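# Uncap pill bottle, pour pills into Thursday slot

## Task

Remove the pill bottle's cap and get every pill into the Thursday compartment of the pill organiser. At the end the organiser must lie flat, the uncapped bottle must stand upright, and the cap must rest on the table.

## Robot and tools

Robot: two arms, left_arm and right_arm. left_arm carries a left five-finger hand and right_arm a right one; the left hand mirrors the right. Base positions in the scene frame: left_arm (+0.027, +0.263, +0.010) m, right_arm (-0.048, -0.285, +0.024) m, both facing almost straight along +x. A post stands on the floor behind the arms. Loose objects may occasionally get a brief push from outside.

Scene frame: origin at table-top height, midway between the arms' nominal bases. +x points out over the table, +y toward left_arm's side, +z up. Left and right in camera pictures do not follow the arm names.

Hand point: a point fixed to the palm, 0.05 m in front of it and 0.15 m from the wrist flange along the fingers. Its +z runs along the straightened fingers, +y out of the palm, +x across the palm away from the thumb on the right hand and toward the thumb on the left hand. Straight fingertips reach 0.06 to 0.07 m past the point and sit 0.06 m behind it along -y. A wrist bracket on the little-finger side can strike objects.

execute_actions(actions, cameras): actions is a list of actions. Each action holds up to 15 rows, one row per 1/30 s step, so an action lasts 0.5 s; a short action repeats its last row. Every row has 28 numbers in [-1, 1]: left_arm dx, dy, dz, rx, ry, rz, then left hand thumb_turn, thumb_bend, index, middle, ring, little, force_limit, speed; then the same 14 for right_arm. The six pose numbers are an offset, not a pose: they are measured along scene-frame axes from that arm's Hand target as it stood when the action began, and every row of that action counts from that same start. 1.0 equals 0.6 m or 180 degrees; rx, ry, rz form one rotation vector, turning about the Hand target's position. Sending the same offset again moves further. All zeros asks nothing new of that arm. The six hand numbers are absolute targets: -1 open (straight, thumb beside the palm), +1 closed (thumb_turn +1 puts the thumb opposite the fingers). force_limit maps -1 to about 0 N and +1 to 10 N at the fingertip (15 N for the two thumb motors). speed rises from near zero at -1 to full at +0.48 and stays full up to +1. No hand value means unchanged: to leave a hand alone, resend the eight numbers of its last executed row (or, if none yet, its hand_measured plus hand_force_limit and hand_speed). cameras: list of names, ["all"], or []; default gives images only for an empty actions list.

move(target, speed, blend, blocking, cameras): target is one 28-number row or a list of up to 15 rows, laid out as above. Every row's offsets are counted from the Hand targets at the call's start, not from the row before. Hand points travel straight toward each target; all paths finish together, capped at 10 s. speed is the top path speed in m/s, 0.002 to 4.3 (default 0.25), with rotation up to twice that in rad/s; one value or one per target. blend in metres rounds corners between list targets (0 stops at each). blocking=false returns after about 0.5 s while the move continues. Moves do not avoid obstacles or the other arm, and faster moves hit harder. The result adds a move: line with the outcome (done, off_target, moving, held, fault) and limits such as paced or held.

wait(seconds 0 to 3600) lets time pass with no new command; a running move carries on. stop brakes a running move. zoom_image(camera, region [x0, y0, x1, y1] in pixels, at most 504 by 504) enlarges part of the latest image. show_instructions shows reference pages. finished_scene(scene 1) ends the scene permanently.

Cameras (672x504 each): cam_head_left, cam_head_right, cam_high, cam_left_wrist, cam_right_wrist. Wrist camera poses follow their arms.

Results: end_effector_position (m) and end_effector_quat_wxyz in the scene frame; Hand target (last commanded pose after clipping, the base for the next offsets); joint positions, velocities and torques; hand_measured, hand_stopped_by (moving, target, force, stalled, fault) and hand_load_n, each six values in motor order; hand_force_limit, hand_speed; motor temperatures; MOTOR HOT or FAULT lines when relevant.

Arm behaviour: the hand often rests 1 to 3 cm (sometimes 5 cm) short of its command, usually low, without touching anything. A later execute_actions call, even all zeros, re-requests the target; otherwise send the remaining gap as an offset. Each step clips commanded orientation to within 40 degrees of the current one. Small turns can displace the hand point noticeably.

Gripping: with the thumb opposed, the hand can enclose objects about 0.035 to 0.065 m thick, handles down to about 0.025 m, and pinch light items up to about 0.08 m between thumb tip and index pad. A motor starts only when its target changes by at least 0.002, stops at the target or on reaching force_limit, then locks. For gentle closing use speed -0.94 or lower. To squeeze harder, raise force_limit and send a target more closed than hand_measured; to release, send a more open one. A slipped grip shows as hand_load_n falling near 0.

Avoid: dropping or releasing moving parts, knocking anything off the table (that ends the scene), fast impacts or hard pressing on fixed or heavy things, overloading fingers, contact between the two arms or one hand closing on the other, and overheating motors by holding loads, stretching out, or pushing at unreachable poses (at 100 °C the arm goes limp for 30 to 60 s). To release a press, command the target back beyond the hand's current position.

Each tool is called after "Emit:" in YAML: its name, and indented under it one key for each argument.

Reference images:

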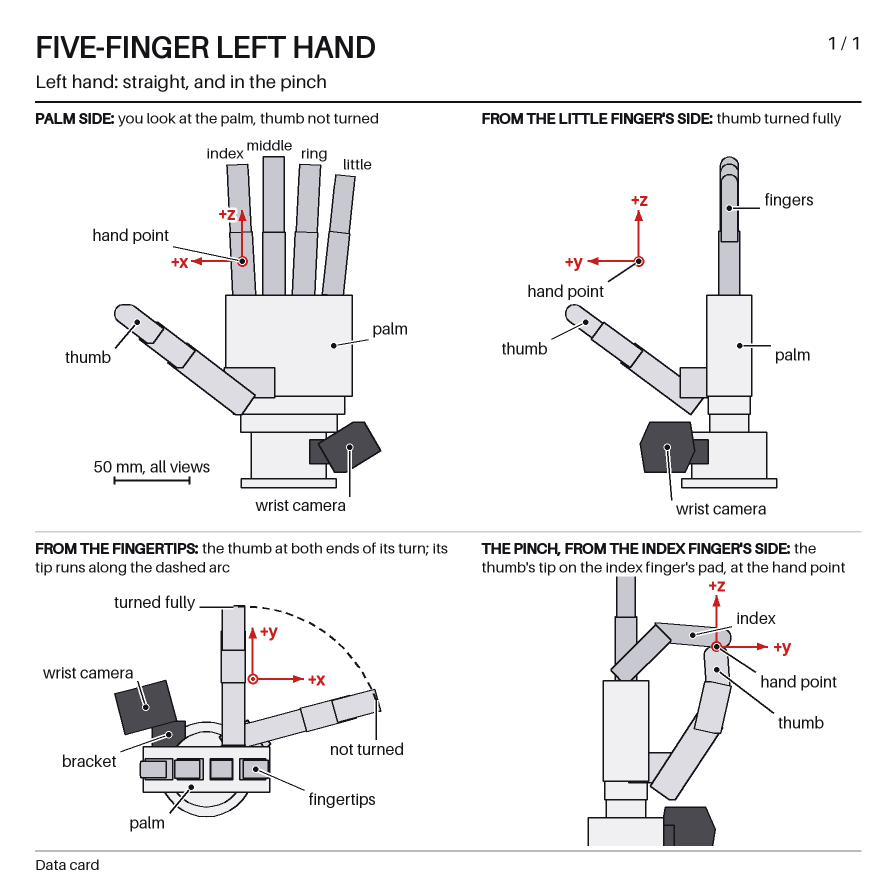

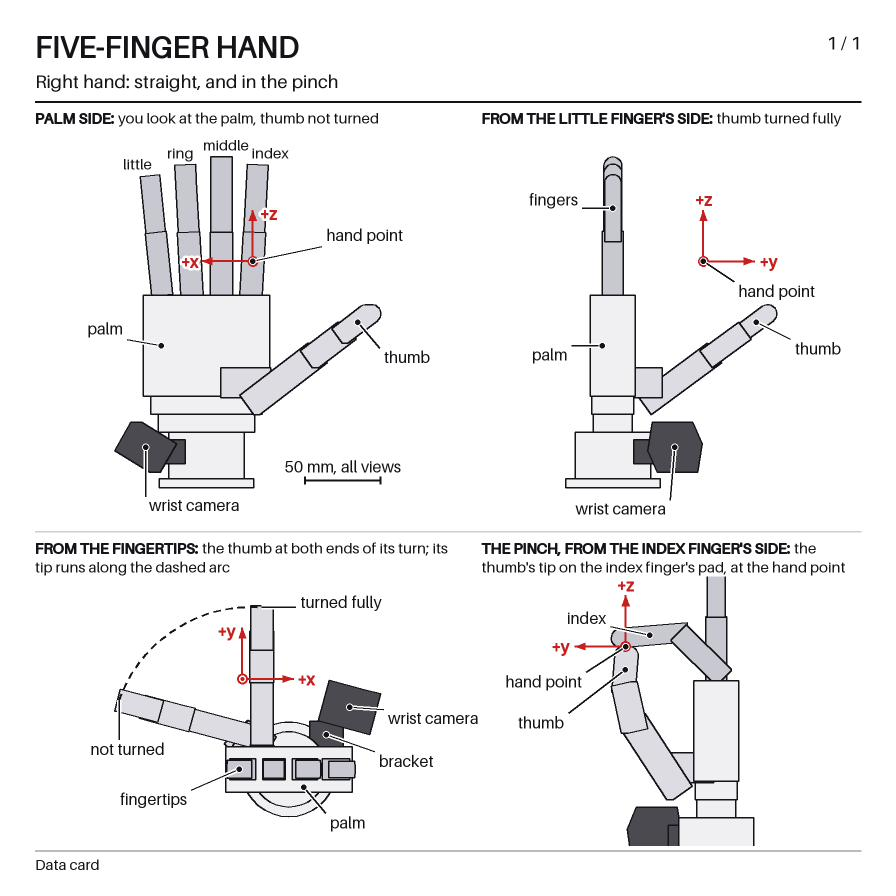

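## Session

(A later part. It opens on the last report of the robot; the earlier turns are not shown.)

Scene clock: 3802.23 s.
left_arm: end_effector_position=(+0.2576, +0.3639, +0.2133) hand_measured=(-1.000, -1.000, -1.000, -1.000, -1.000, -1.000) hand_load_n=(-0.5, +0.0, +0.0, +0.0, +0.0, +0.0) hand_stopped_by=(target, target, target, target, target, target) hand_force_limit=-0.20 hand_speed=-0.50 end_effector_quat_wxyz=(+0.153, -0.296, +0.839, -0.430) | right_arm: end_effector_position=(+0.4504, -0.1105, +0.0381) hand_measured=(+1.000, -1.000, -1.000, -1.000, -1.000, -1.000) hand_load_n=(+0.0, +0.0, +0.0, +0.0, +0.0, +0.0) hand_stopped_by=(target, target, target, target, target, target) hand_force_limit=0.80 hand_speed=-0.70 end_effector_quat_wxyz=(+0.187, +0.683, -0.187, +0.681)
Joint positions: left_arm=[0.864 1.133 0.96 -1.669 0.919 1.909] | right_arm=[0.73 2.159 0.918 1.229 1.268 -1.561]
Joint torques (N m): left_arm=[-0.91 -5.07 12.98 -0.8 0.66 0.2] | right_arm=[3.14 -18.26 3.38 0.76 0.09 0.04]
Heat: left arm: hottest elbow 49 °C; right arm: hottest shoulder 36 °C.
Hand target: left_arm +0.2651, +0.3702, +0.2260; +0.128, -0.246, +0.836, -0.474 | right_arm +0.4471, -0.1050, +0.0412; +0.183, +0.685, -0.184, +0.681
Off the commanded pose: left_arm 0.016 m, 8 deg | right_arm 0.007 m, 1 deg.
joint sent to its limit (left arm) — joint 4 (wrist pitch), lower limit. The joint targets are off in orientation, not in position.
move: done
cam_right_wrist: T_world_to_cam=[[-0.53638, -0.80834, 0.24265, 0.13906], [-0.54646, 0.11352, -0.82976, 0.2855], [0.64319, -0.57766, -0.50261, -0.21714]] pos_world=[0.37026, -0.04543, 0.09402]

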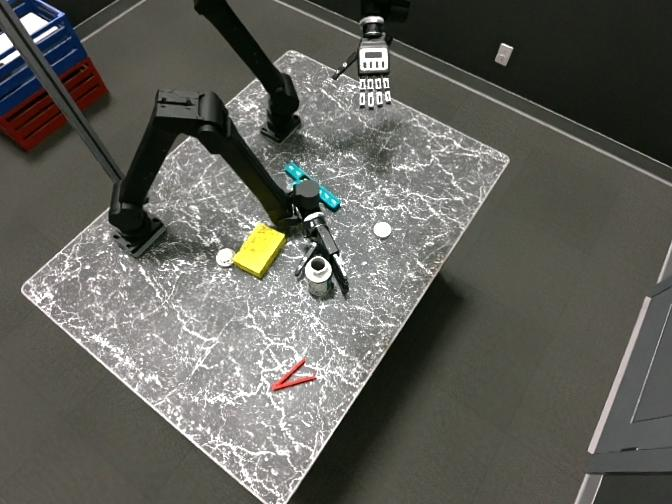

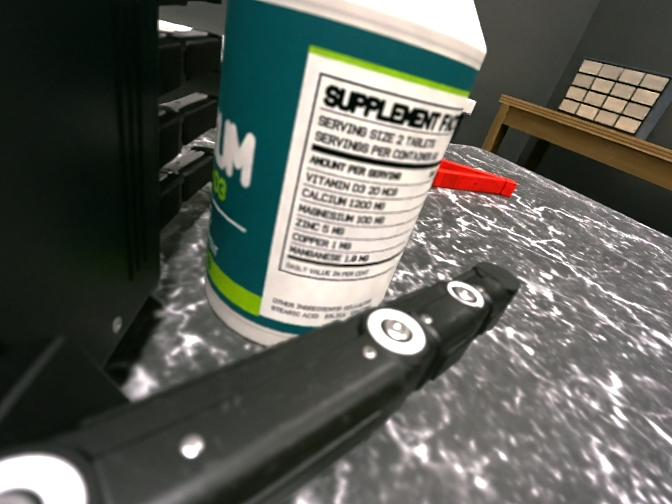

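Emit:
move:
  target:
    - [0,0,0,0,0,0,-1,-1,-1,-1,-1,-1,-0.2,-0.5,-0.06,0.04,0.03,0,0,0,1,-1,-1,-1,-1,-1,0.8,-0.7]
    - [0,0,0,0,0,0,-1,-1,-1,-1,-1,-1,-0.2,-0.5,-0.16,0.09,0.16,0,0,0,1,-1,-1,-1,-1,-1,0.8,-0.7]
    - [0,0,0,0,0,0,-1,-1,-1,-1,-1,-1,-0.2,-0.5,-0.25,-0.05,0.4,0,0,0,1,-1,-1,-1,-1,-1,0.8,-0.7]
  speed: 0.08
  blend: [0.01,0.02,0]
  cameras: ["all"]

Emit:
zoom_image:
  camera: "cam_high"
  region: [260, 150, 400, 320]

Scene clock: 3811.10 s.
left_arm: end_effector_position=(+0.2576, +0.3639, +0.2133) hand_measured=(-1.000, -1.000, -1.000, -1.000, -1.000, -1.000) hand_load_n=(+0.0, -0.5, +0.0, +0.0, +0.0, +0.0) hand_stopped_by=(target, target, target, target, target, target) hand_force_limit=-0.20 hand_speed=-0.50 end_effector_quat_wxyz=(+0.153, -0.296, +0.839, -0.430) | right_arm: end_effector_position=(+0.2992, -0.1374, +0.2796) hand_measured=(+1.000, -1.000, -1.000, -1.000, -1.000, -1.000) hand_load_n=(+0.0, +0.0, +0.0, +0.0, +0.0, +0.0) hand_stopped_by=(target, target, target, target, target, target) hand_force_limit=0.80 hand_speed=-0.70 end_effector_quat_wxyz=(+0.190, +0.681, -0.185, +0.682)
Joint positions: left_arm=[0.864 1.133 0.96 -1.669 0.919 1.909] | right_arm=[0.955 1.305 0.653 0.7 1.495 -1.625]
Joint torques (N m): left_arm=[-0.91 -5.13 13.04 -0.81 0.65 0.2] | right_arm=[2.9 -9.11 7.83 0.58 -0.15 0.01]
Heat: left arm: hottest elbow 49 °C; right arm: hottest shoulder 37 °C.
Hand target: left_arm +0.2651, +0.3702, +0.2260; +0.128, -0.246, +0.836, -0.474 | right_arm +0.2970, -0.1350, +0.2812; +0.183, +0.685, -0.184, +0.681
Off the commanded pose: left_arm 0.016 m, 8 deg | right_arm 0.004 m, 1 deg.
joint sent to its limit (left arm) — joint 4 (wrist pitch), lower limit. The joint targets are off in orientation, not in position.
move: done
cam_left_wrist: T_world_to_cam=[[0.09, -0.63257, 0.76926, 0.0482], [-0.99456, -0.01637, 0.10291, 0.23403], [-0.05251, -0.77433, -0.6306, 0.54343]] pos_world=[0.25695, 0.45511, 0.28152]
cam_right_wrist: T_world_to_cam=[[-0.53919, -0.80526, 0.24665, -0.02216], [-0.54305, 0.10858, -0.83265, 0.40531], [0.64372, -0.58289, -0.49584, -0.0168]] pos_world=[0.21897, -0.07164, 0.33462]

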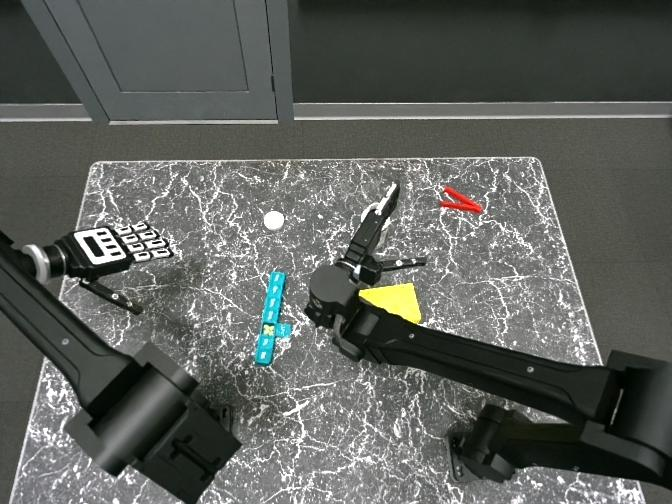

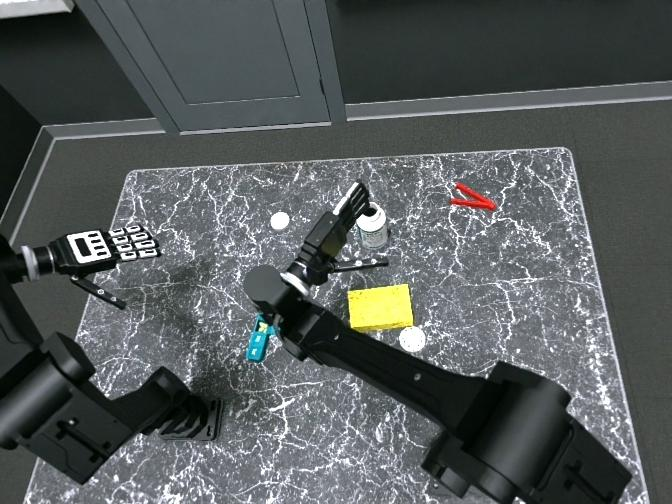

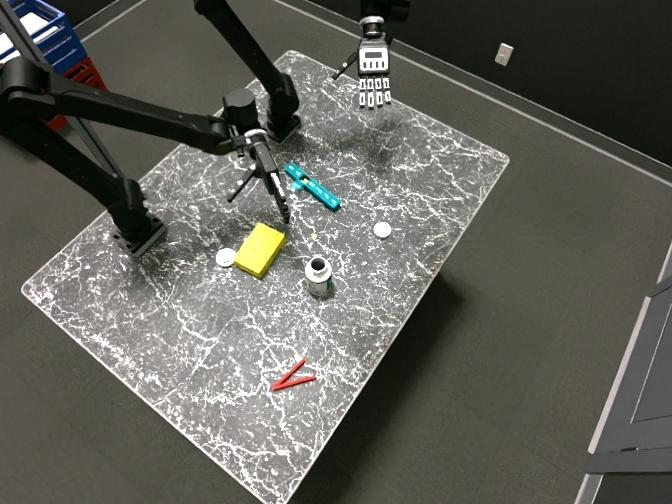

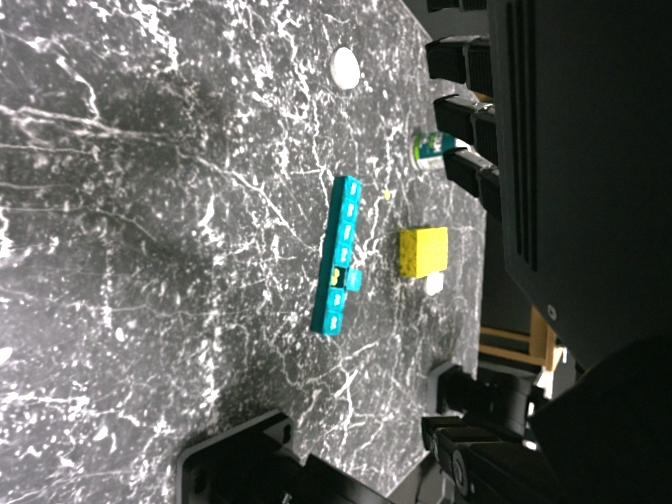

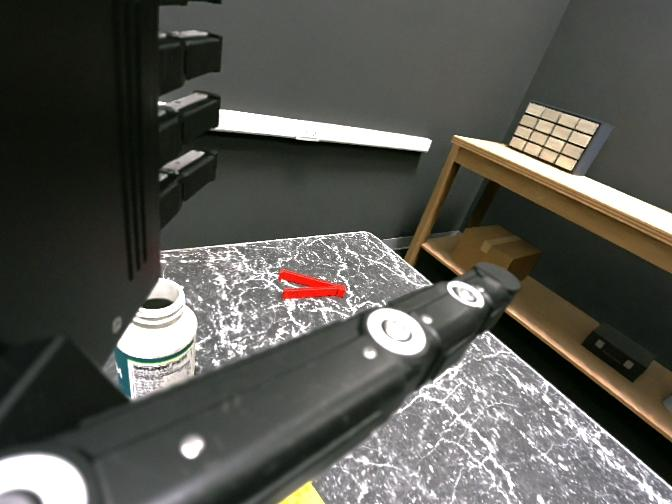

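Scaled by 2.965 from the camera's image (finer frame: 960x720).

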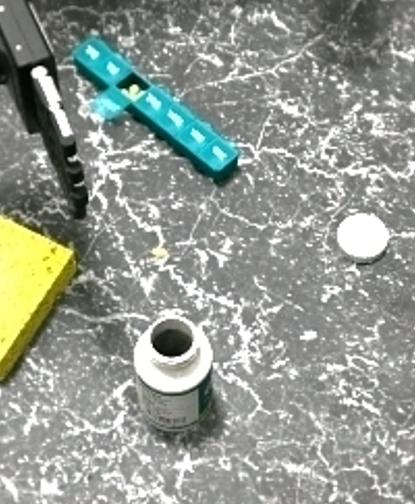

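Emit:
zoom_image:
  camera: "cam_high"
  region: [300, 250, 336, 286]

Emit:
zoom_image:
  camera: "cam_right_wrist"
  region: [110, 260, 220, 400]

Emit:
zoom_image:
  camera: "cam_head_left"
  region: [250, 260, 340, 370]

Scaled by 14.000 from the camera's image (finer frame: 960x720).

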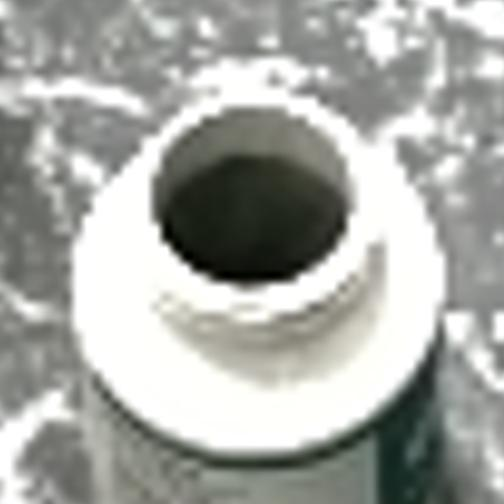

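Scaled by 3.600 from the camera's image (finer frame: 960x720).

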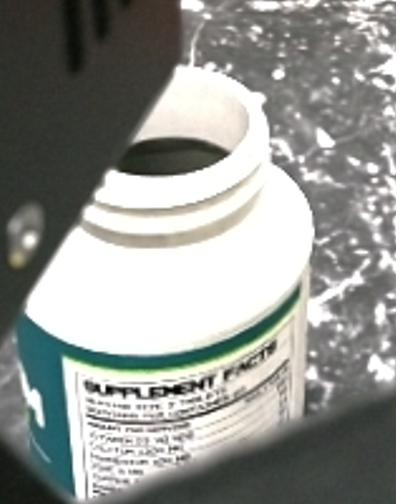

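Scaled by 4.582 from the camera's image (finer frame: 960x720).

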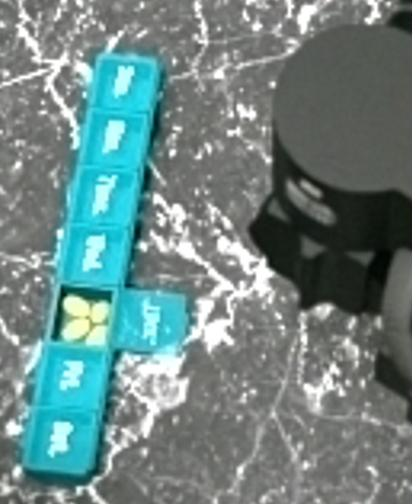

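Emit:
zoom_image:
  camera: "cam_head_left"
  region: [310, 262, 340, 288]

Emit:
zoom_image:
  camera: "cam_left_wrist"
  region: [372, 180, 402, 210]

Emit:
zoom_image:
  camera: "cam_high"
  region: [298, 222, 330, 252]

Scaled by 16.800 from the camera's image (finer frame: 960x720).

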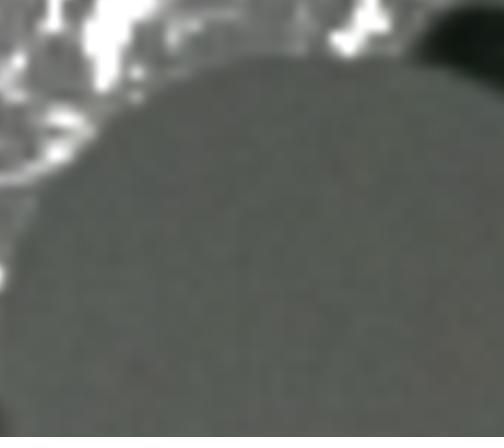

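Scaled by 16.800 from the camera's image (finer frame: 960x720).

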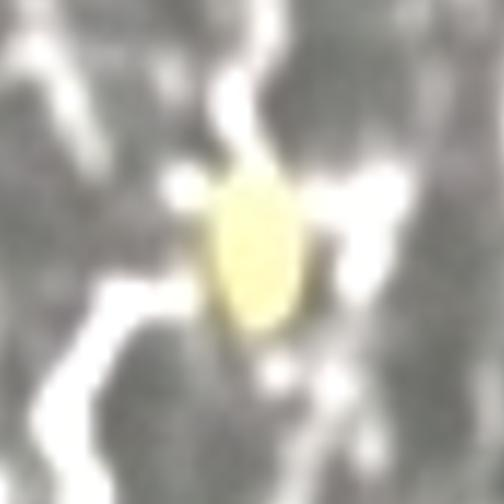

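Scaled by 15.750 from the camera's image (finer frame: 960x720).

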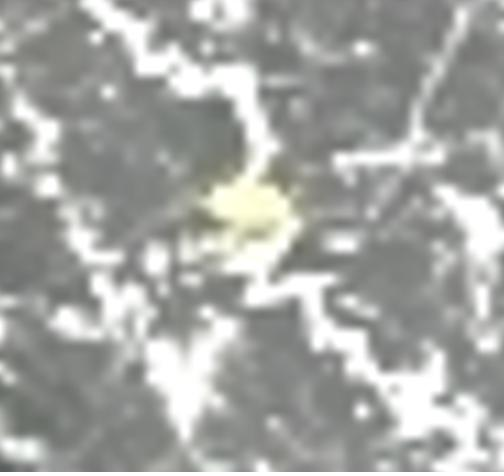

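Emit:
move:
  target:
    - [0,0,0,0,0,0,1,-0.4,0,0,-1,-1,-0.2,-0.5,0,-0.433,0,0,0,0,1,-1,-1,-1,-1,-1,0.8,-0.7]
    - [0.1198,-0.637,-0.1767,0.0114,-0.0032,-0.178,1,-0.4,0,0,-1,-1,-0.2,-0.5,0,-0.433,0,0,0,0,1,-1,-1,-1,-1,-1,0.8,-0.7]
  speed: 0.15
  cameras: ["all"]

Scene clock: 3865.53 s.
left_arm: end_effector_position=(+0.3189, +0.0015, +0.1049) hand_measured=(+1.000, -0.400, +0.000, +0.000, -1.000, -1.000) hand_load_n=(+0.0, +0.0, +0.0, +0.0, +0.0, +0.0) hand_stopped_by=(target, target, target, target, target, target) hand_force_limit=-0.20 hand_speed=-0.50 end_effector_quat_wxyz=(-0.016, -0.015, +0.882, -0.470) | right_arm: end_effector_position=(+0.2996, -0.3894, +0.2850) hand_measured=(+1.000, -1.000, -1.000, -1.000, -1.000, -1.000) hand_load_n=(+0.0, +0.0, +0.0, +0.0, +0.0, +0.0) hand_stopped_by=(target, target, target, target, target, target) hand_force_limit=0.80 hand_speed=-0.70 end_effector_quat_wxyz=(+0.179, +0.683, -0.178, +0.686)
Joint positions: left_arm=[-0.403 1.318 0.775 -0.538 0.886 0.915] | right_arm=[0.204 0.722 0.344 0.384 0.718 -1.575]
Joint torques (N m): left_arm=[-0.91 -7.59 13.38 1.17 0.58 0.07] | right_arm=[0.73 -1.08 9.54 1.1 -0.11 0.05]
Heat: left arm: hottest elbow 50 °C; right arm: hottest shoulder 36 °C.
Hand target: left_arm +0.3368, -0.0121, +0.1199; +0.001, -0.001, +0.879, -0.477 | right_arm +0.2970, -0.3947, +0.2813; +0.183, +0.685, -0.183, +0.681
Off the commanded pose: left_arm 0.027 m, 3 deg | right_arm 0.007 m, 1 deg.
move: off_target (left_arm)
cam_left_wrist: T_world_to_cam=[[-0.28652, -0.52722, 0.79997, 0.01357], [-0.78606, 0.60672, 0.11832, 0.23121], [-0.54774, -0.59492, -0.58826, 0.35088]] pos_world=[0.37783, 0.07562, 0.1682]
cam_right_wrist: T_world_to_cam=[[-0.51856, -0.82037, 0.24099, -0.23676], [-0.54292, 0.09818, -0.83402, 0.43375], [0.66055, -0.56333, -0.49631, -0.15857]] pos_world=[0.21747, -0.32615, 0.34012]

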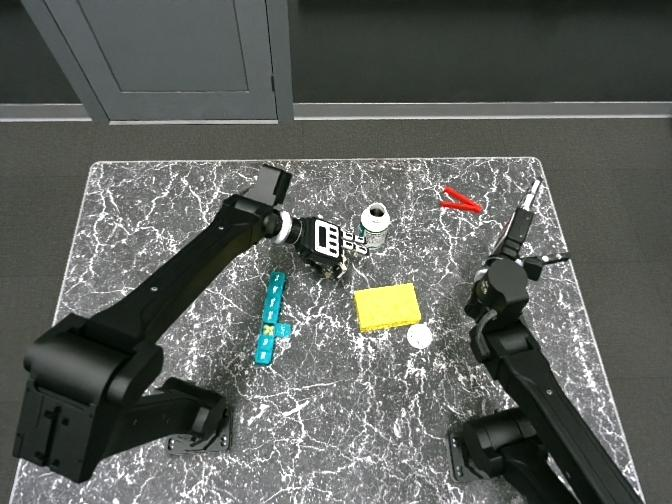

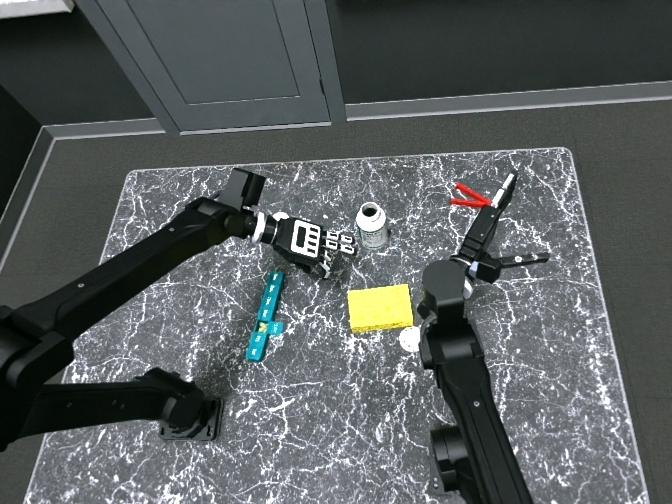

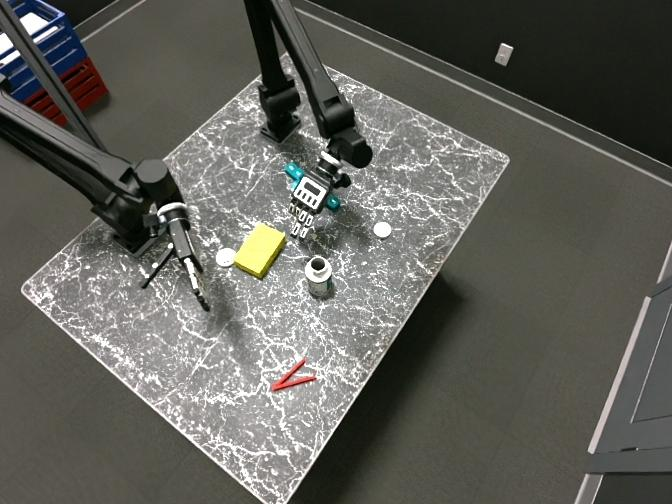

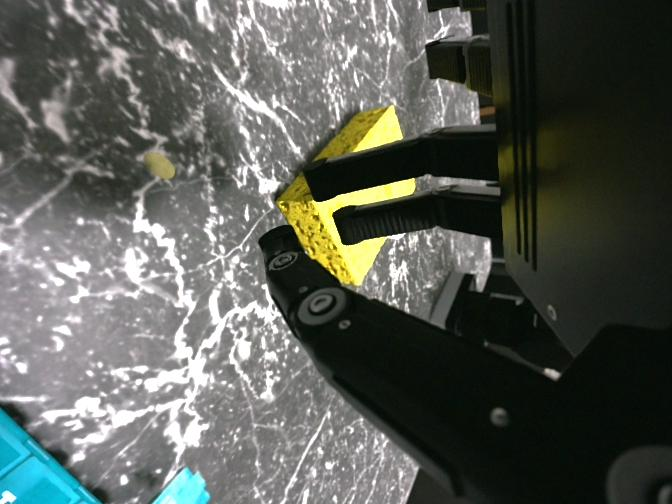

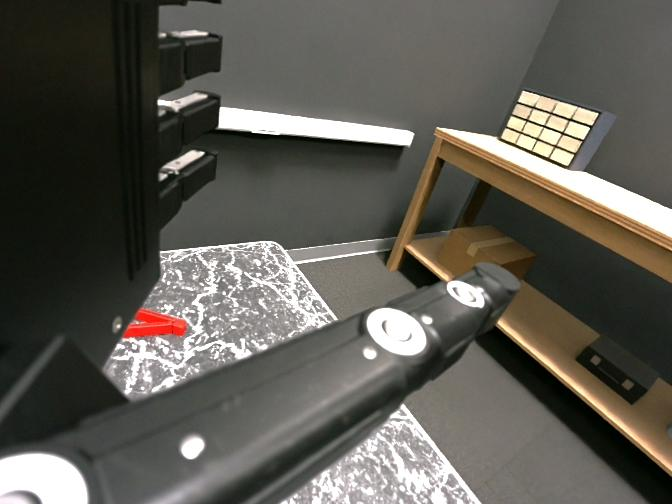

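Emit:
move:
  target: [0.0358,-0.0085,-0.08,0,0,0,1,-0.28,0.12,0.12,-1,-1,-0.2,-0.7,0,0,0,0,0,0,1,-1,-1,-1,-1,-1,0.8,-0.7]
  speed: 0.08
  cameras: ["cam_left_wrist","cam_high","cam_head_right"]

Scene clock: 3909.10 s.
left_arm: end_effector_position=(+0.3398, -0.0070, +0.0604) hand_measured=(+1.000, -0.280, +0.120, +0.120, -1.000, -1.000) hand_load_n=(+0.0, +0.0, +0.0, +0.0, +0.0, +0.0) hand_stopped_by=(target, target, target, target, target, target) hand_force_limit=-0.20 hand_speed=-0.70 end_effector_quat_wxyz=(-0.018, -0.016, +0.883, -0.469) | right_arm: end_effector_position=(+0.2996, -0.3894, +0.2850) hand_measured=(+1.000, -1.000, -1.000, -1.000, -1.000, -1.000) hand_load_n=(+0.5, +0.0, +0.0, +0.0, +0.0, +0.0) hand_stopped_by=(target, target, target, target, target, target) hand_force_limit=0.80 hand_speed=-0.70 end_effector_quat_wxyz=(+0.179, +0.683, -0.178, +0.686)
Joint positions: left_arm=[-0.403 1.46 0.775 -0.399 0.886 0.915] | right_arm=[0.204 0.722 0.344 0.384 0.718 -1.575]
Joint torques (N m): left_arm=[-0.09 -8.94 11.84 1.24 0.74 0.17] | right_arm=[0.73 -1.08 9.54 1.1 -0.11 0.05]
Motor temperatures (°C): left_arm=[28 31 50 27 33 30] | right_arm=[27 35 38 32 30 28]
Heat: left arm: hottest elbow 50 °C; right arm: hottest elbow 38 °C.
Hand target: left_arm +0.3583, -0.0172, +0.0719; +0.001, -0.001, +0.879, -0.477 | right_arm +0.2970, -0.3947, +0.2813; +0.183, +0.685, -0.183, +0.681
Off the commanded pose: left_arm 0.024 m, 3 deg | right_arm 0.007 m, 1 deg.
move: off_target (left_arm)
cam_left_wrist: T_world_to_cam=[[-0.2831, -0.52852, 0.80033, 0.04946], [-0.78563, 0.60643, 0.12257, 0.25768], [-0.55012, -0.59407, -0.5869, 0.33186]] pos_world=[0.39901, 0.06702, 0.1236]
Images, in order (width x height): cam_head_right 672x504, cam_high 672x504, cam_left_wrist 672x504.

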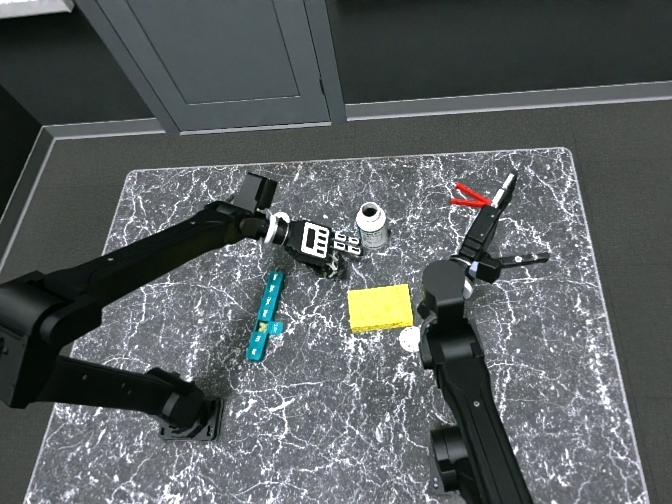

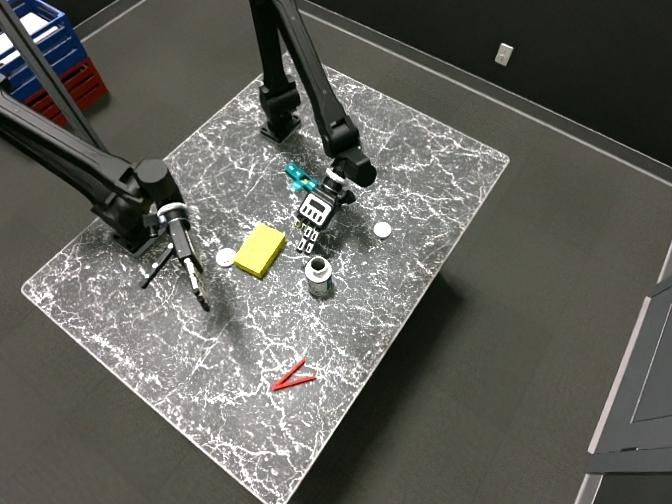

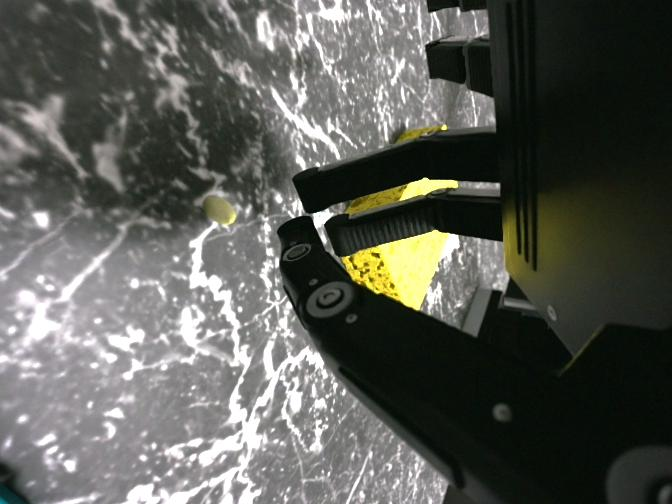

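Emit:
zoom_image:
  camera: "cam_left_wrist"
  region: [190, 140, 400, 300]

Scaled by 2.400 from the camera's image (finer frame: 960x720).

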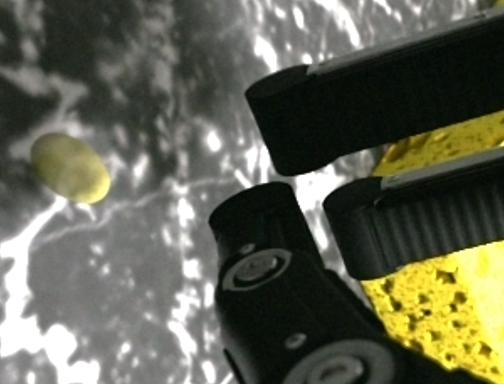

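Emit:
move:
  target: [0.0035,0.0055,-0.05,0,0,0,1,-0.34,0.02,-0.08,-1,-1,-0.2,-0.7,0,0,0,0,0,0,1,-1,-1,-1,-1,-1,0.8,-0.7]
  speed: 0.05
  cameras: ["cam_left_wrist"]

Emit:
zoom_image:
  camera: "cam_left_wrist"
  region: [190, 140, 400, 300]

Scene clock: 3937.47 s.
left_arm: end_effector_position=(+0.3520, -0.0117, +0.0402) hand_measured=(+1.000, -0.340, +0.020, -0.080, -1.000, -1.000) hand_load_n=(+0.0, +0.0, +0.0, +0.0, +0.0, +0.0) hand_stopped_by=(target, target, target, target, target, target) hand_force_limit=-0.20 hand_speed=-0.70 end_effector_quat_wxyz=(-0.008, -0.008, +0.881, -0.473) | right_arm: end_effector_position=(+0.2996, -0.3894, +0.2850) hand_measured=(+1.000, -1.000, -1.000, -1.000, -1.000, -1.000) hand_load_n=(+0.5, +0.0, +0.0, +0.0, +0.0, -0.5) hand_stopped_by=(target, target, target, target, target, target) hand_force_limit=0.80 hand_speed=-0.70 end_effector_quat_wxyz=(+0.179, +0.683, -0.178, +0.686)
Joint positions: left_arm=[-0.403 1.524 0.775 -0.316 0.886 0.924] | right_arm=[0.204 0.722 0.344 0.384 0.718 -1.575]
Joint torques (N m): left_arm=[0.73 -9.35 9.01 1.21 0.89 0.22] | right_arm=[0.73 -1.08 9.54 1.09 -0.11 0.05]
Heat: left arm: hottest elbow 49 °C; right arm: hottest elbow 38 °C.
Hand target: left_arm +0.3603, -0.0139, +0.0419; +0.001, -0.001, +0.879, -0.477 | right_arm +0.2970, -0.3947, +0.2813; +0.183, +0.685, -0.183, +0.681
Off the commanded pose: left_arm 0.009 m, 1 deg | right_arm 0.007 m, 1 deg.
move: done
cam_left_wrist: T_world_to_cam=[[-0.30557, -0.52095, 0.79702, 0.07477], [-0.7853, 0.61124, 0.09845, 0.27343], [-0.53845, -0.59582, -0.59588, 0.3202]] pos_world=[0.40998, 0.0626, 0.10429]

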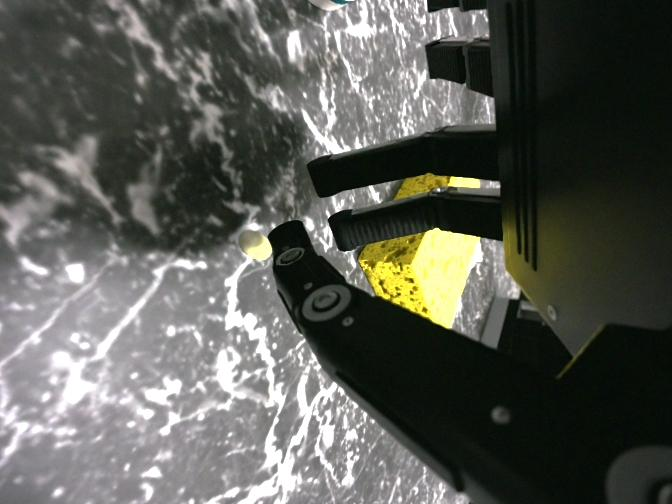

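Scaled by 2.400 from the camera's image (finer frame: 960x720).

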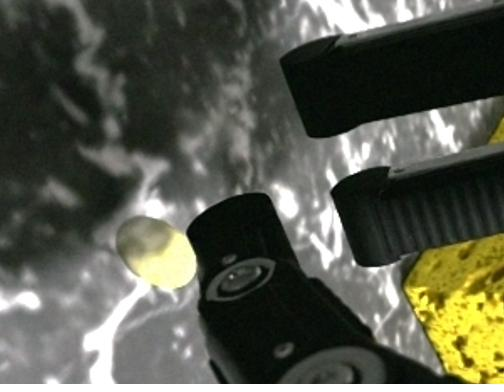

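Emit:
move:
  target: [-0.0158,0.0133,-0.03,0,0,0,1,-0.34,0.02,-0.08,-1,-1,-0.2,-0.7,0,0,0,0,0,0,1,-1,-1,-1,-1,-1,0.8,-0.7]
  speed: 0.05
  cameras: ["cam_left_wrist"]

Emit:
zoom_image:
  camera: "cam_left_wrist"
  region: [190, 140, 400, 300]

Scene clock: 3946.83 s.
left_arm: end_effector_position=(+0.3451, -0.0091, +0.0258) hand_measured=(+1.000, -0.340, +0.020, -0.080, -1.000, -1.000) hand_load_n=(+0.0, +0.0, +0.0, +0.0, +0.0, +0.0) hand_stopped_by=(target, target, target, target, target, target) hand_force_limit=-0.20 hand_speed=-0.70 end_effector_quat_wxyz=(-0.007, -0.001, +0.880, -0.474) | right_arm: end_effector_position=(+0.2996, -0.3894, +0.2850) hand_measured=(+1.000, -1.000, -1.000, -1.000, -1.000, -1.000) hand_load_n=(+0.0, +0.0, +0.0, +0.0, +0.0, +0.0) hand_stopped_by=(target, target, target, target, target, target) hand_force_limit=0.80 hand_speed=-0.70 end_effector_quat_wxyz=(+0.179, +0.683, -0.178, +0.686)
Joint positions: left_arm=[-0.403 1.54 0.74 -0.265 0.891 0.938] | right_arm=[0.204 0.722 0.344 0.384 0.718 -1.575]
Joint torques (N m): left_arm=[1.73 -9.23 7.68 1.2 0.89 0.21] | right_arm=[0.73 -1.08 9.54 1.1 -0.11 0.05]
Heat: left arm: hottest elbow 49 °C; right arm: hottest elbow 39 °C.
Hand target: left_arm +0.3509, -0.0059, +0.0240; +0.001, -0.001, +0.879, -0.477 | right_arm +0.2970, -0.3947, +0.2813; +0.183, +0.685, -0.183, +0.681
Off the commanded pose: left_arm 0.007 m, 1 deg | right_arm 0.007 m, 1 deg.
move: done
cam_left_wrist: T_world_to_cam=[[-0.31854, -0.51457, 0.79608, 0.09006], [-0.78009, 0.61941, 0.08824, 0.26644], [-0.53851, -0.59291, -0.59872, 0.30948]] pos_world=[0.4032, 0.0648, 0.09009]

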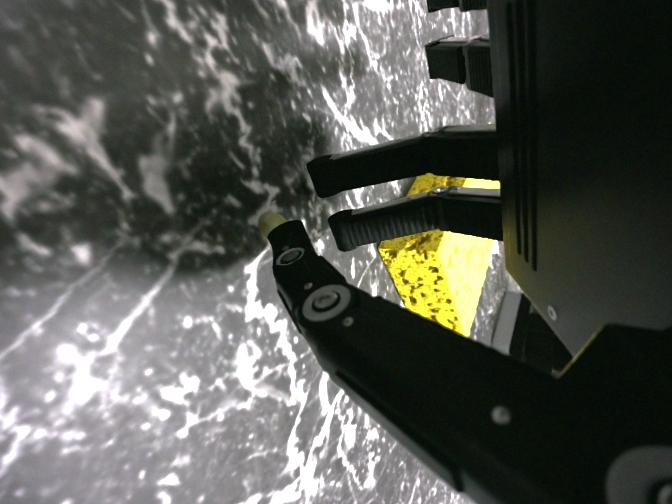

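Scaled by 2.400 from the camera's image (finer frame: 960x720).

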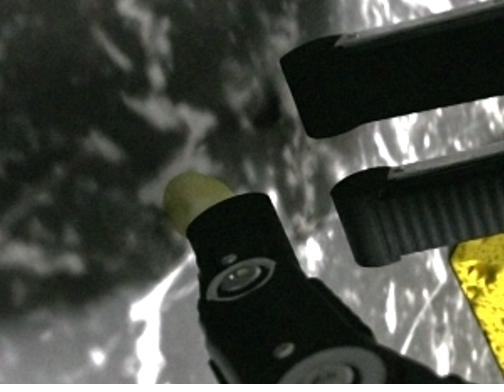

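Emit:
move:
  target: [-0.001,0.015,-0.016,0,0,0,1,-0.34,0.02,-0.08,-1,-1,-0.2,-0.7,0,0,0,0,0,0,1,-1,-1,-1,-1,-1,0.8,-0.7]
  speed: 0.05
  cameras: ["cam_left_wrist"]

Emit:
zoom_image:
  camera: "cam_left_wrist"
  region: [190, 140, 400, 300]

Scene clock: 3952.80 s.
left_arm: end_effector_position=(+0.3455, -0.0029, +0.0212) hand_measured=(+1.000, -0.340, +0.020, -0.080, -1.000, -1.000) hand_load_n=(+0.0, +0.0, +0.0, +0.0, +0.0, -0.5) hand_stopped_by=(target, target, target, target, target, target) hand_force_limit=-0.20 hand_speed=-0.70 end_effector_quat_wxyz=(-0.006, +0.000, +0.878, -0.479) | right_arm: end_effector_position=(+0.2996, -0.3894, +0.2850) hand_measured=(+1.000, -1.000, -1.000, -1.000, -1.000, -1.000) hand_load_n=(+0.5, +0.0, +0.0, +0.0, +0.0, +0.0) hand_stopped_by=(target, target, target, target, target, target) hand_force_limit=0.80 hand_speed=-0.70 end_effector_quat_wxyz=(+0.179, +0.683, -0.178, +0.686)
Joint positions: left_arm=[-0.384 1.548 0.73 -0.259 0.909 0.961] | right_arm=[0.204 0.722 0.344 0.384 0.718 -1.575]
Joint torques (N m): left_arm=[1.9 -8.76 7.16 1.17 0.64 0.27] | right_arm=[0.73 -1.08 9.52 1.1 -0.11 0.05]
Heat: left arm: hottest elbow 48 °C; right arm: hottest elbow 39 °C.
Hand target: left_arm +0.3504, +0.0031, +0.0144; +0.001, -0.001, +0.879, -0.478 | right_arm +0.2970, -0.3947, +0.2813; +0.183, +0.685, -0.183, +0.681
Off the commanded pose: left_arm 0.010 m, 1 deg | right_arm 0.007 m, 1 deg.
move: done
cam_left_wrist: T_world_to_cam=[[-0.32148, -0.50586, 0.80048, 0.098], [-0.77919, 0.62167, 0.07992, 0.26321], [-0.53806, -0.59803, -0.59401, 0.31039]] pos_world=[0.4036, 0.07157, 0.0849]

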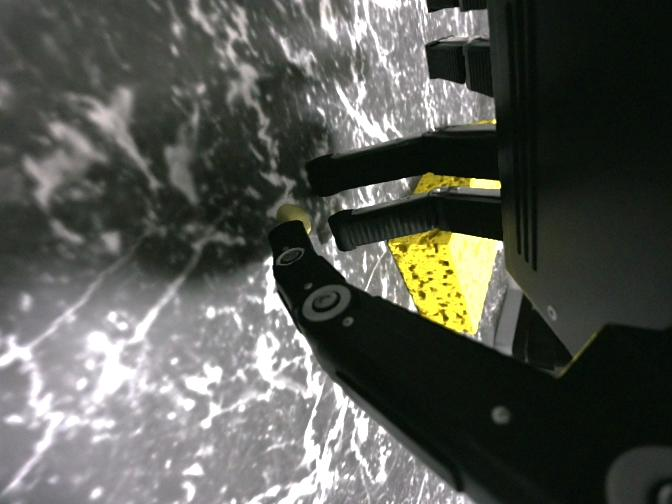

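Scaled by 2.400 from the camera's image (finer frame: 960x720).

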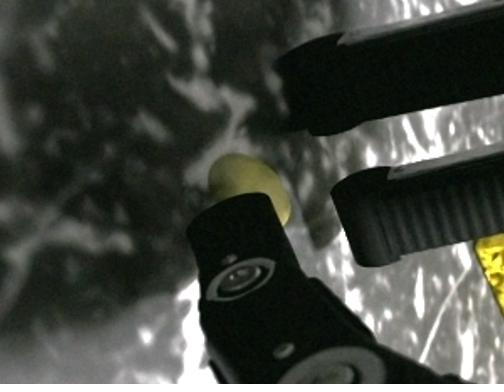

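Emit:
move:
  target: [-0.001,0.0,-0.0117,0,0,0,1,-0.34,0.02,-0.08,-1,-1,-0.2,-0.7,0,0,0,0,0,0,1,-1,-1,-1,-1,-1,0.8,-0.7]
  speed: 0.05
  cameras: ["cam_left_wrist"]

Emit:
zoom_image:
  camera: "cam_left_wrist"
  region: [190, 140, 400, 300]

Scene clock: 3956.57 s.
left_arm: end_effector_position=(+0.3455, -0.0039, +0.0198) hand_measured=(+1.000, -0.340, +0.020, -0.080, -1.000, -1.000) hand_load_n=(+0.0, +0.0, +0.0, -2.5, +0.0, +0.0) hand_stopped_by=(target, target, target, target, target, target) hand_force_limit=-0.20 hand_speed=-0.70 end_effector_quat_wxyz=(-0.004, +0.003, +0.876, -0.483) | right_arm: end_effector_position=(+0.2996, -0.3894, +0.2850) hand_measured=(+1.000, -1.000, -1.000, -1.000, -1.000, -1.000) hand_load_n=(+0.5, +0.0, +0.0, +0.0, +0.0, +0.0) hand_stopped_by=(target, target, target, target, target, target) hand_force_limit=0.80 hand_speed=-0.70 end_effector_quat_wxyz=(+0.179, +0.683, -0.178, +0.686)
Joint positions: left_arm=[-0.383 1.553 0.725 -0.241 0.916 0.961] | right_arm=[0.204 0.722 0.344 0.384 0.718 -1.575]
Joint torques (N m): left_arm=[1.79 -8 6.94 1.33 0.34 0.29] | right_arm=[0.73 -1.08 9.54 1.1 -0.11 0.05]
Heat: left arm: hottest elbow 48 °C; right arm: hottest elbow 39 °C.
Hand target: left_arm +0.3497, +0.0031, +0.0073; +0.001, -0.001, +0.879, -0.477 | right_arm +0.2970, -0.3947, +0.2813; +0.183, +0.685, -0.183, +0.681
Off the commanded pose: left_arm 0.015 m, 1 deg | right_arm 0.007 m, 1 deg.
move: off_target (left_arm)
cam_left_wrist: T_world_to_cam=[[-0.32786, -0.49729, 0.80325, 0.10082], [-0.77745, 0.62508, 0.06966, 0.26358], [-0.53674, -0.60165, -0.59155, 0.30843]] pos_world=[0.40352, 0.07095, 0.08311]

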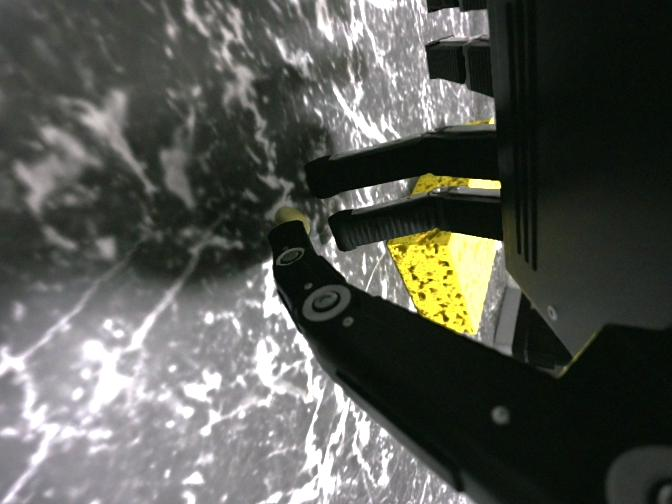

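Scaled by 2.400 from the camera's image (finer frame: 960x720).

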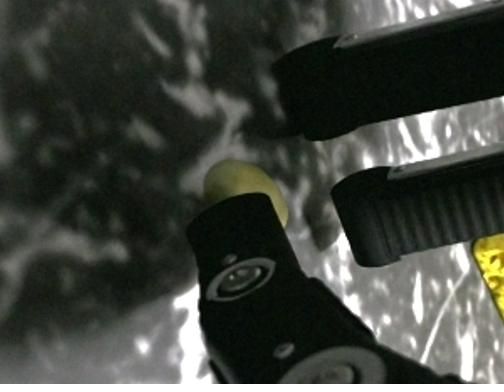

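Emit:
move:
  target: [0,0,0,0,0,0,1,-0.3,0.1,0.02,-1,-1,-0.2,-0.9,0,0,0,0,0,0,1,-1,-1,-1,-1,-1,0.8,-0.7]
  speed: 0.05
  cameras: ["cam_left_wrist"]

Emit:
zoom_image:
  camera: "cam_left_wrist"
  region: [190, 140, 400, 300]

Scene clock: 3964.30 s.
left_arm: end_effector_position=(+0.3463, -0.0048, +0.0192) hand_measured=(+1.000, -0.300, +0.100, +0.020, -1.000, -1.000) hand_load_n=(+0.0, +0.0, +0.0, +1.5, +0.0, +0.0) hand_stopped_by=(target, target, target, target, target, target) hand_force_limit=-0.20 hand_speed=-0.90 end_effector_quat_wxyz=(-0.003, +0.005, +0.875, -0.485) | right_arm: end_effector_position=(+0.2996, -0.3894, +0.2850) hand_measured=(+1.000, -1.000, -1.000, -1.000, -1.000, -1.000) hand_load_n=(+0.0, +0.0, +0.0, +0.0, +0.0, +0.0) hand_stopped_by=(target, target, target, target, target, target) hand_force_limit=0.80 hand_speed=-0.70 end_effector_quat_wxyz=(+0.179, +0.683, -0.178, +0.686)
Joint positions: left_arm=[-0.383 1.556 0.725 -0.233 0.92 0.962] | right_arm=[0.204 0.722 0.344 0.384 0.718 -1.575]
Joint torques (N m): left_arm=[1.85 -8.23 6.9 1.07 0.19 0.29] | right_arm=[0.73 -1.08 9.54 1.09 -0.11 0.05]
Heat: left arm: hottest elbow 48 °C; right arm: hottest elbow 39 °C.
Hand target: left_arm +0.3498, +0.0031, +0.0074; +0.001, -0.001, +0.879, -0.477 | right_arm +0.2970, -0.3947, +0.2813; +0.183, +0.685, -0.183, +0.681
Off the commanded pose: left_arm 0.015 m, 1 deg | right_arm 0.007 m, 1 deg.
move: done
cam_left_wrist: T_world_to_cam=[[-0.33172, -0.4928, 0.80443, 0.10241], [-0.7763, 0.6271, 0.06404, 0.26448], [-0.53602, -0.60323, -0.59059, 0.30771]] pos_world=[0.40422, 0.07023, 0.08241]

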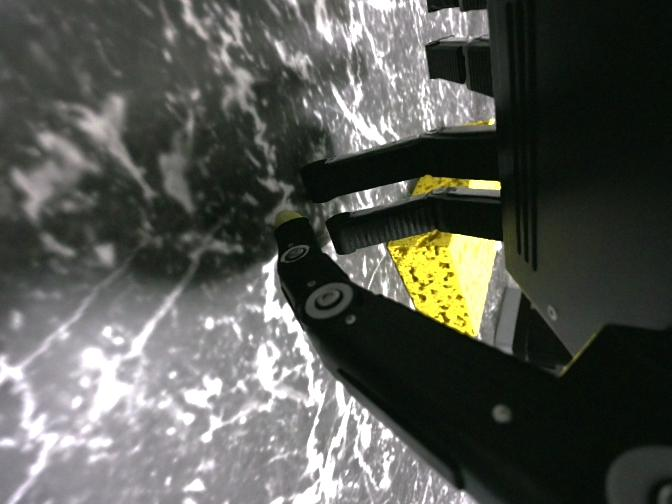

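Scaled by 2.400 from the camera's image (finer frame: 960x720).

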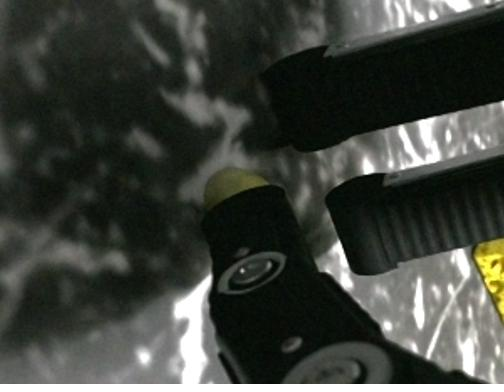

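Emit:
move:
  target:
    - [0,0,0,0,0,0,1,-0.3,0.17,0.08,-1,-1,-0.3,-0.9,0,0,0,0,0,0,1,-1,-1,-1,-1,-1,0.8,-0.7]
    - [0,0,0,0,0,0,1,-0.3,0.22,0.14,-1,-1,-0.3,-0.9,0,0,0,0,0,0,1,-1,-1,-1,-1,-1,0.8,-0.7]
  speed: 0.05
  cameras: ["cam_left_wrist"]

Emit:
zoom_image:
  camera: "cam_left_wrist"
  region: [190, 140, 400, 300]

Scene clock: 3972.90 s.
left_arm: end_effector_position=(+0.3464, -0.0044, +0.0175) hand_measured=(+1.000, -0.300, +0.220, +0.140, -1.000, -1.000) hand_load_n=(+0.0, +0.0, +0.0, +0.5, +0.0, +0.0) hand_stopped_by=(target, target, target, target, target, target) hand_force_limit=-0.30 hand_speed=-0.90 end_effector_quat_wxyz=(-0.003, +0.005, +0.875, -0.484) | right_arm: end_effector_position=(+0.2996, -0.3894, +0.2850) hand_measured=(+1.000, -1.000, -1.000, -1.000, -1.000, -1.000) hand_load_n=(+0.5, +0.0, +0.0, +0.0, +0.0, +0.0) hand_stopped_by=(target, target, target, target, target, target) hand_force_limit=0.80 hand_speed=-0.70 end_effector_quat_wxyz=(+0.179, +0.683, -0.178, +0.686)
Joint positions: left_arm=[-0.383 1.56 0.725 -0.232 0.918 0.965] | right_arm=[0.204 0.722 0.344 0.384 0.718 -1.575]
Joint torques (N m): left_arm=[1.85 -8.47 6.87 1.1 0.28 0.25] | right_arm=[0.73 -1.08 9.54 1.09 -0.11 0.05]
Heat: left arm: hottest elbow 47 °C; right arm: hottest elbow 39 °C.
Hand target: left_arm +0.3498, +0.0031, +0.0074; +0.001, -0.001, +0.879, -0.477 | right_arm +0.2970, -0.3947, +0.2813; +0.183, +0.685, -0.183, +0.681
Off the commanded pose: left_arm 0.013 m, 1 deg | right_arm 0.007 m, 1 deg.
move: done; target 2's new numbers were sent with left_arm's hand 0.014 m and 1 deg from that target
cam_left_wrist: T_world_to_cam=[[-0.33197, -0.4951, 0.80291, 0.10414], [-0.77599, 0.62728, 0.06597, 0.26423], [-0.53632, -0.60115, -0.59243, 0.30712]] pos_world=[0.40432, 0.07044, 0.08091]

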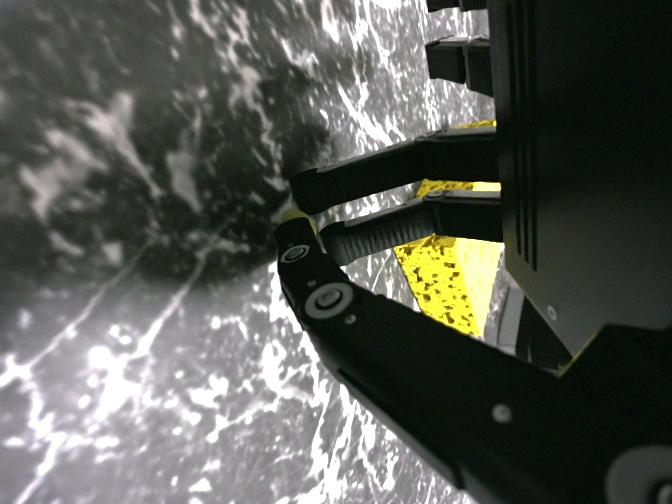

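Scaled by 2.400 from the camera's image (finer frame: 960x720).

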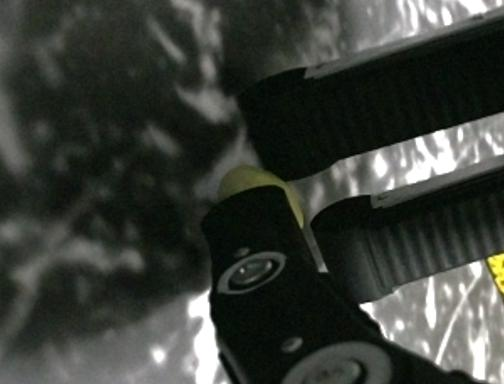

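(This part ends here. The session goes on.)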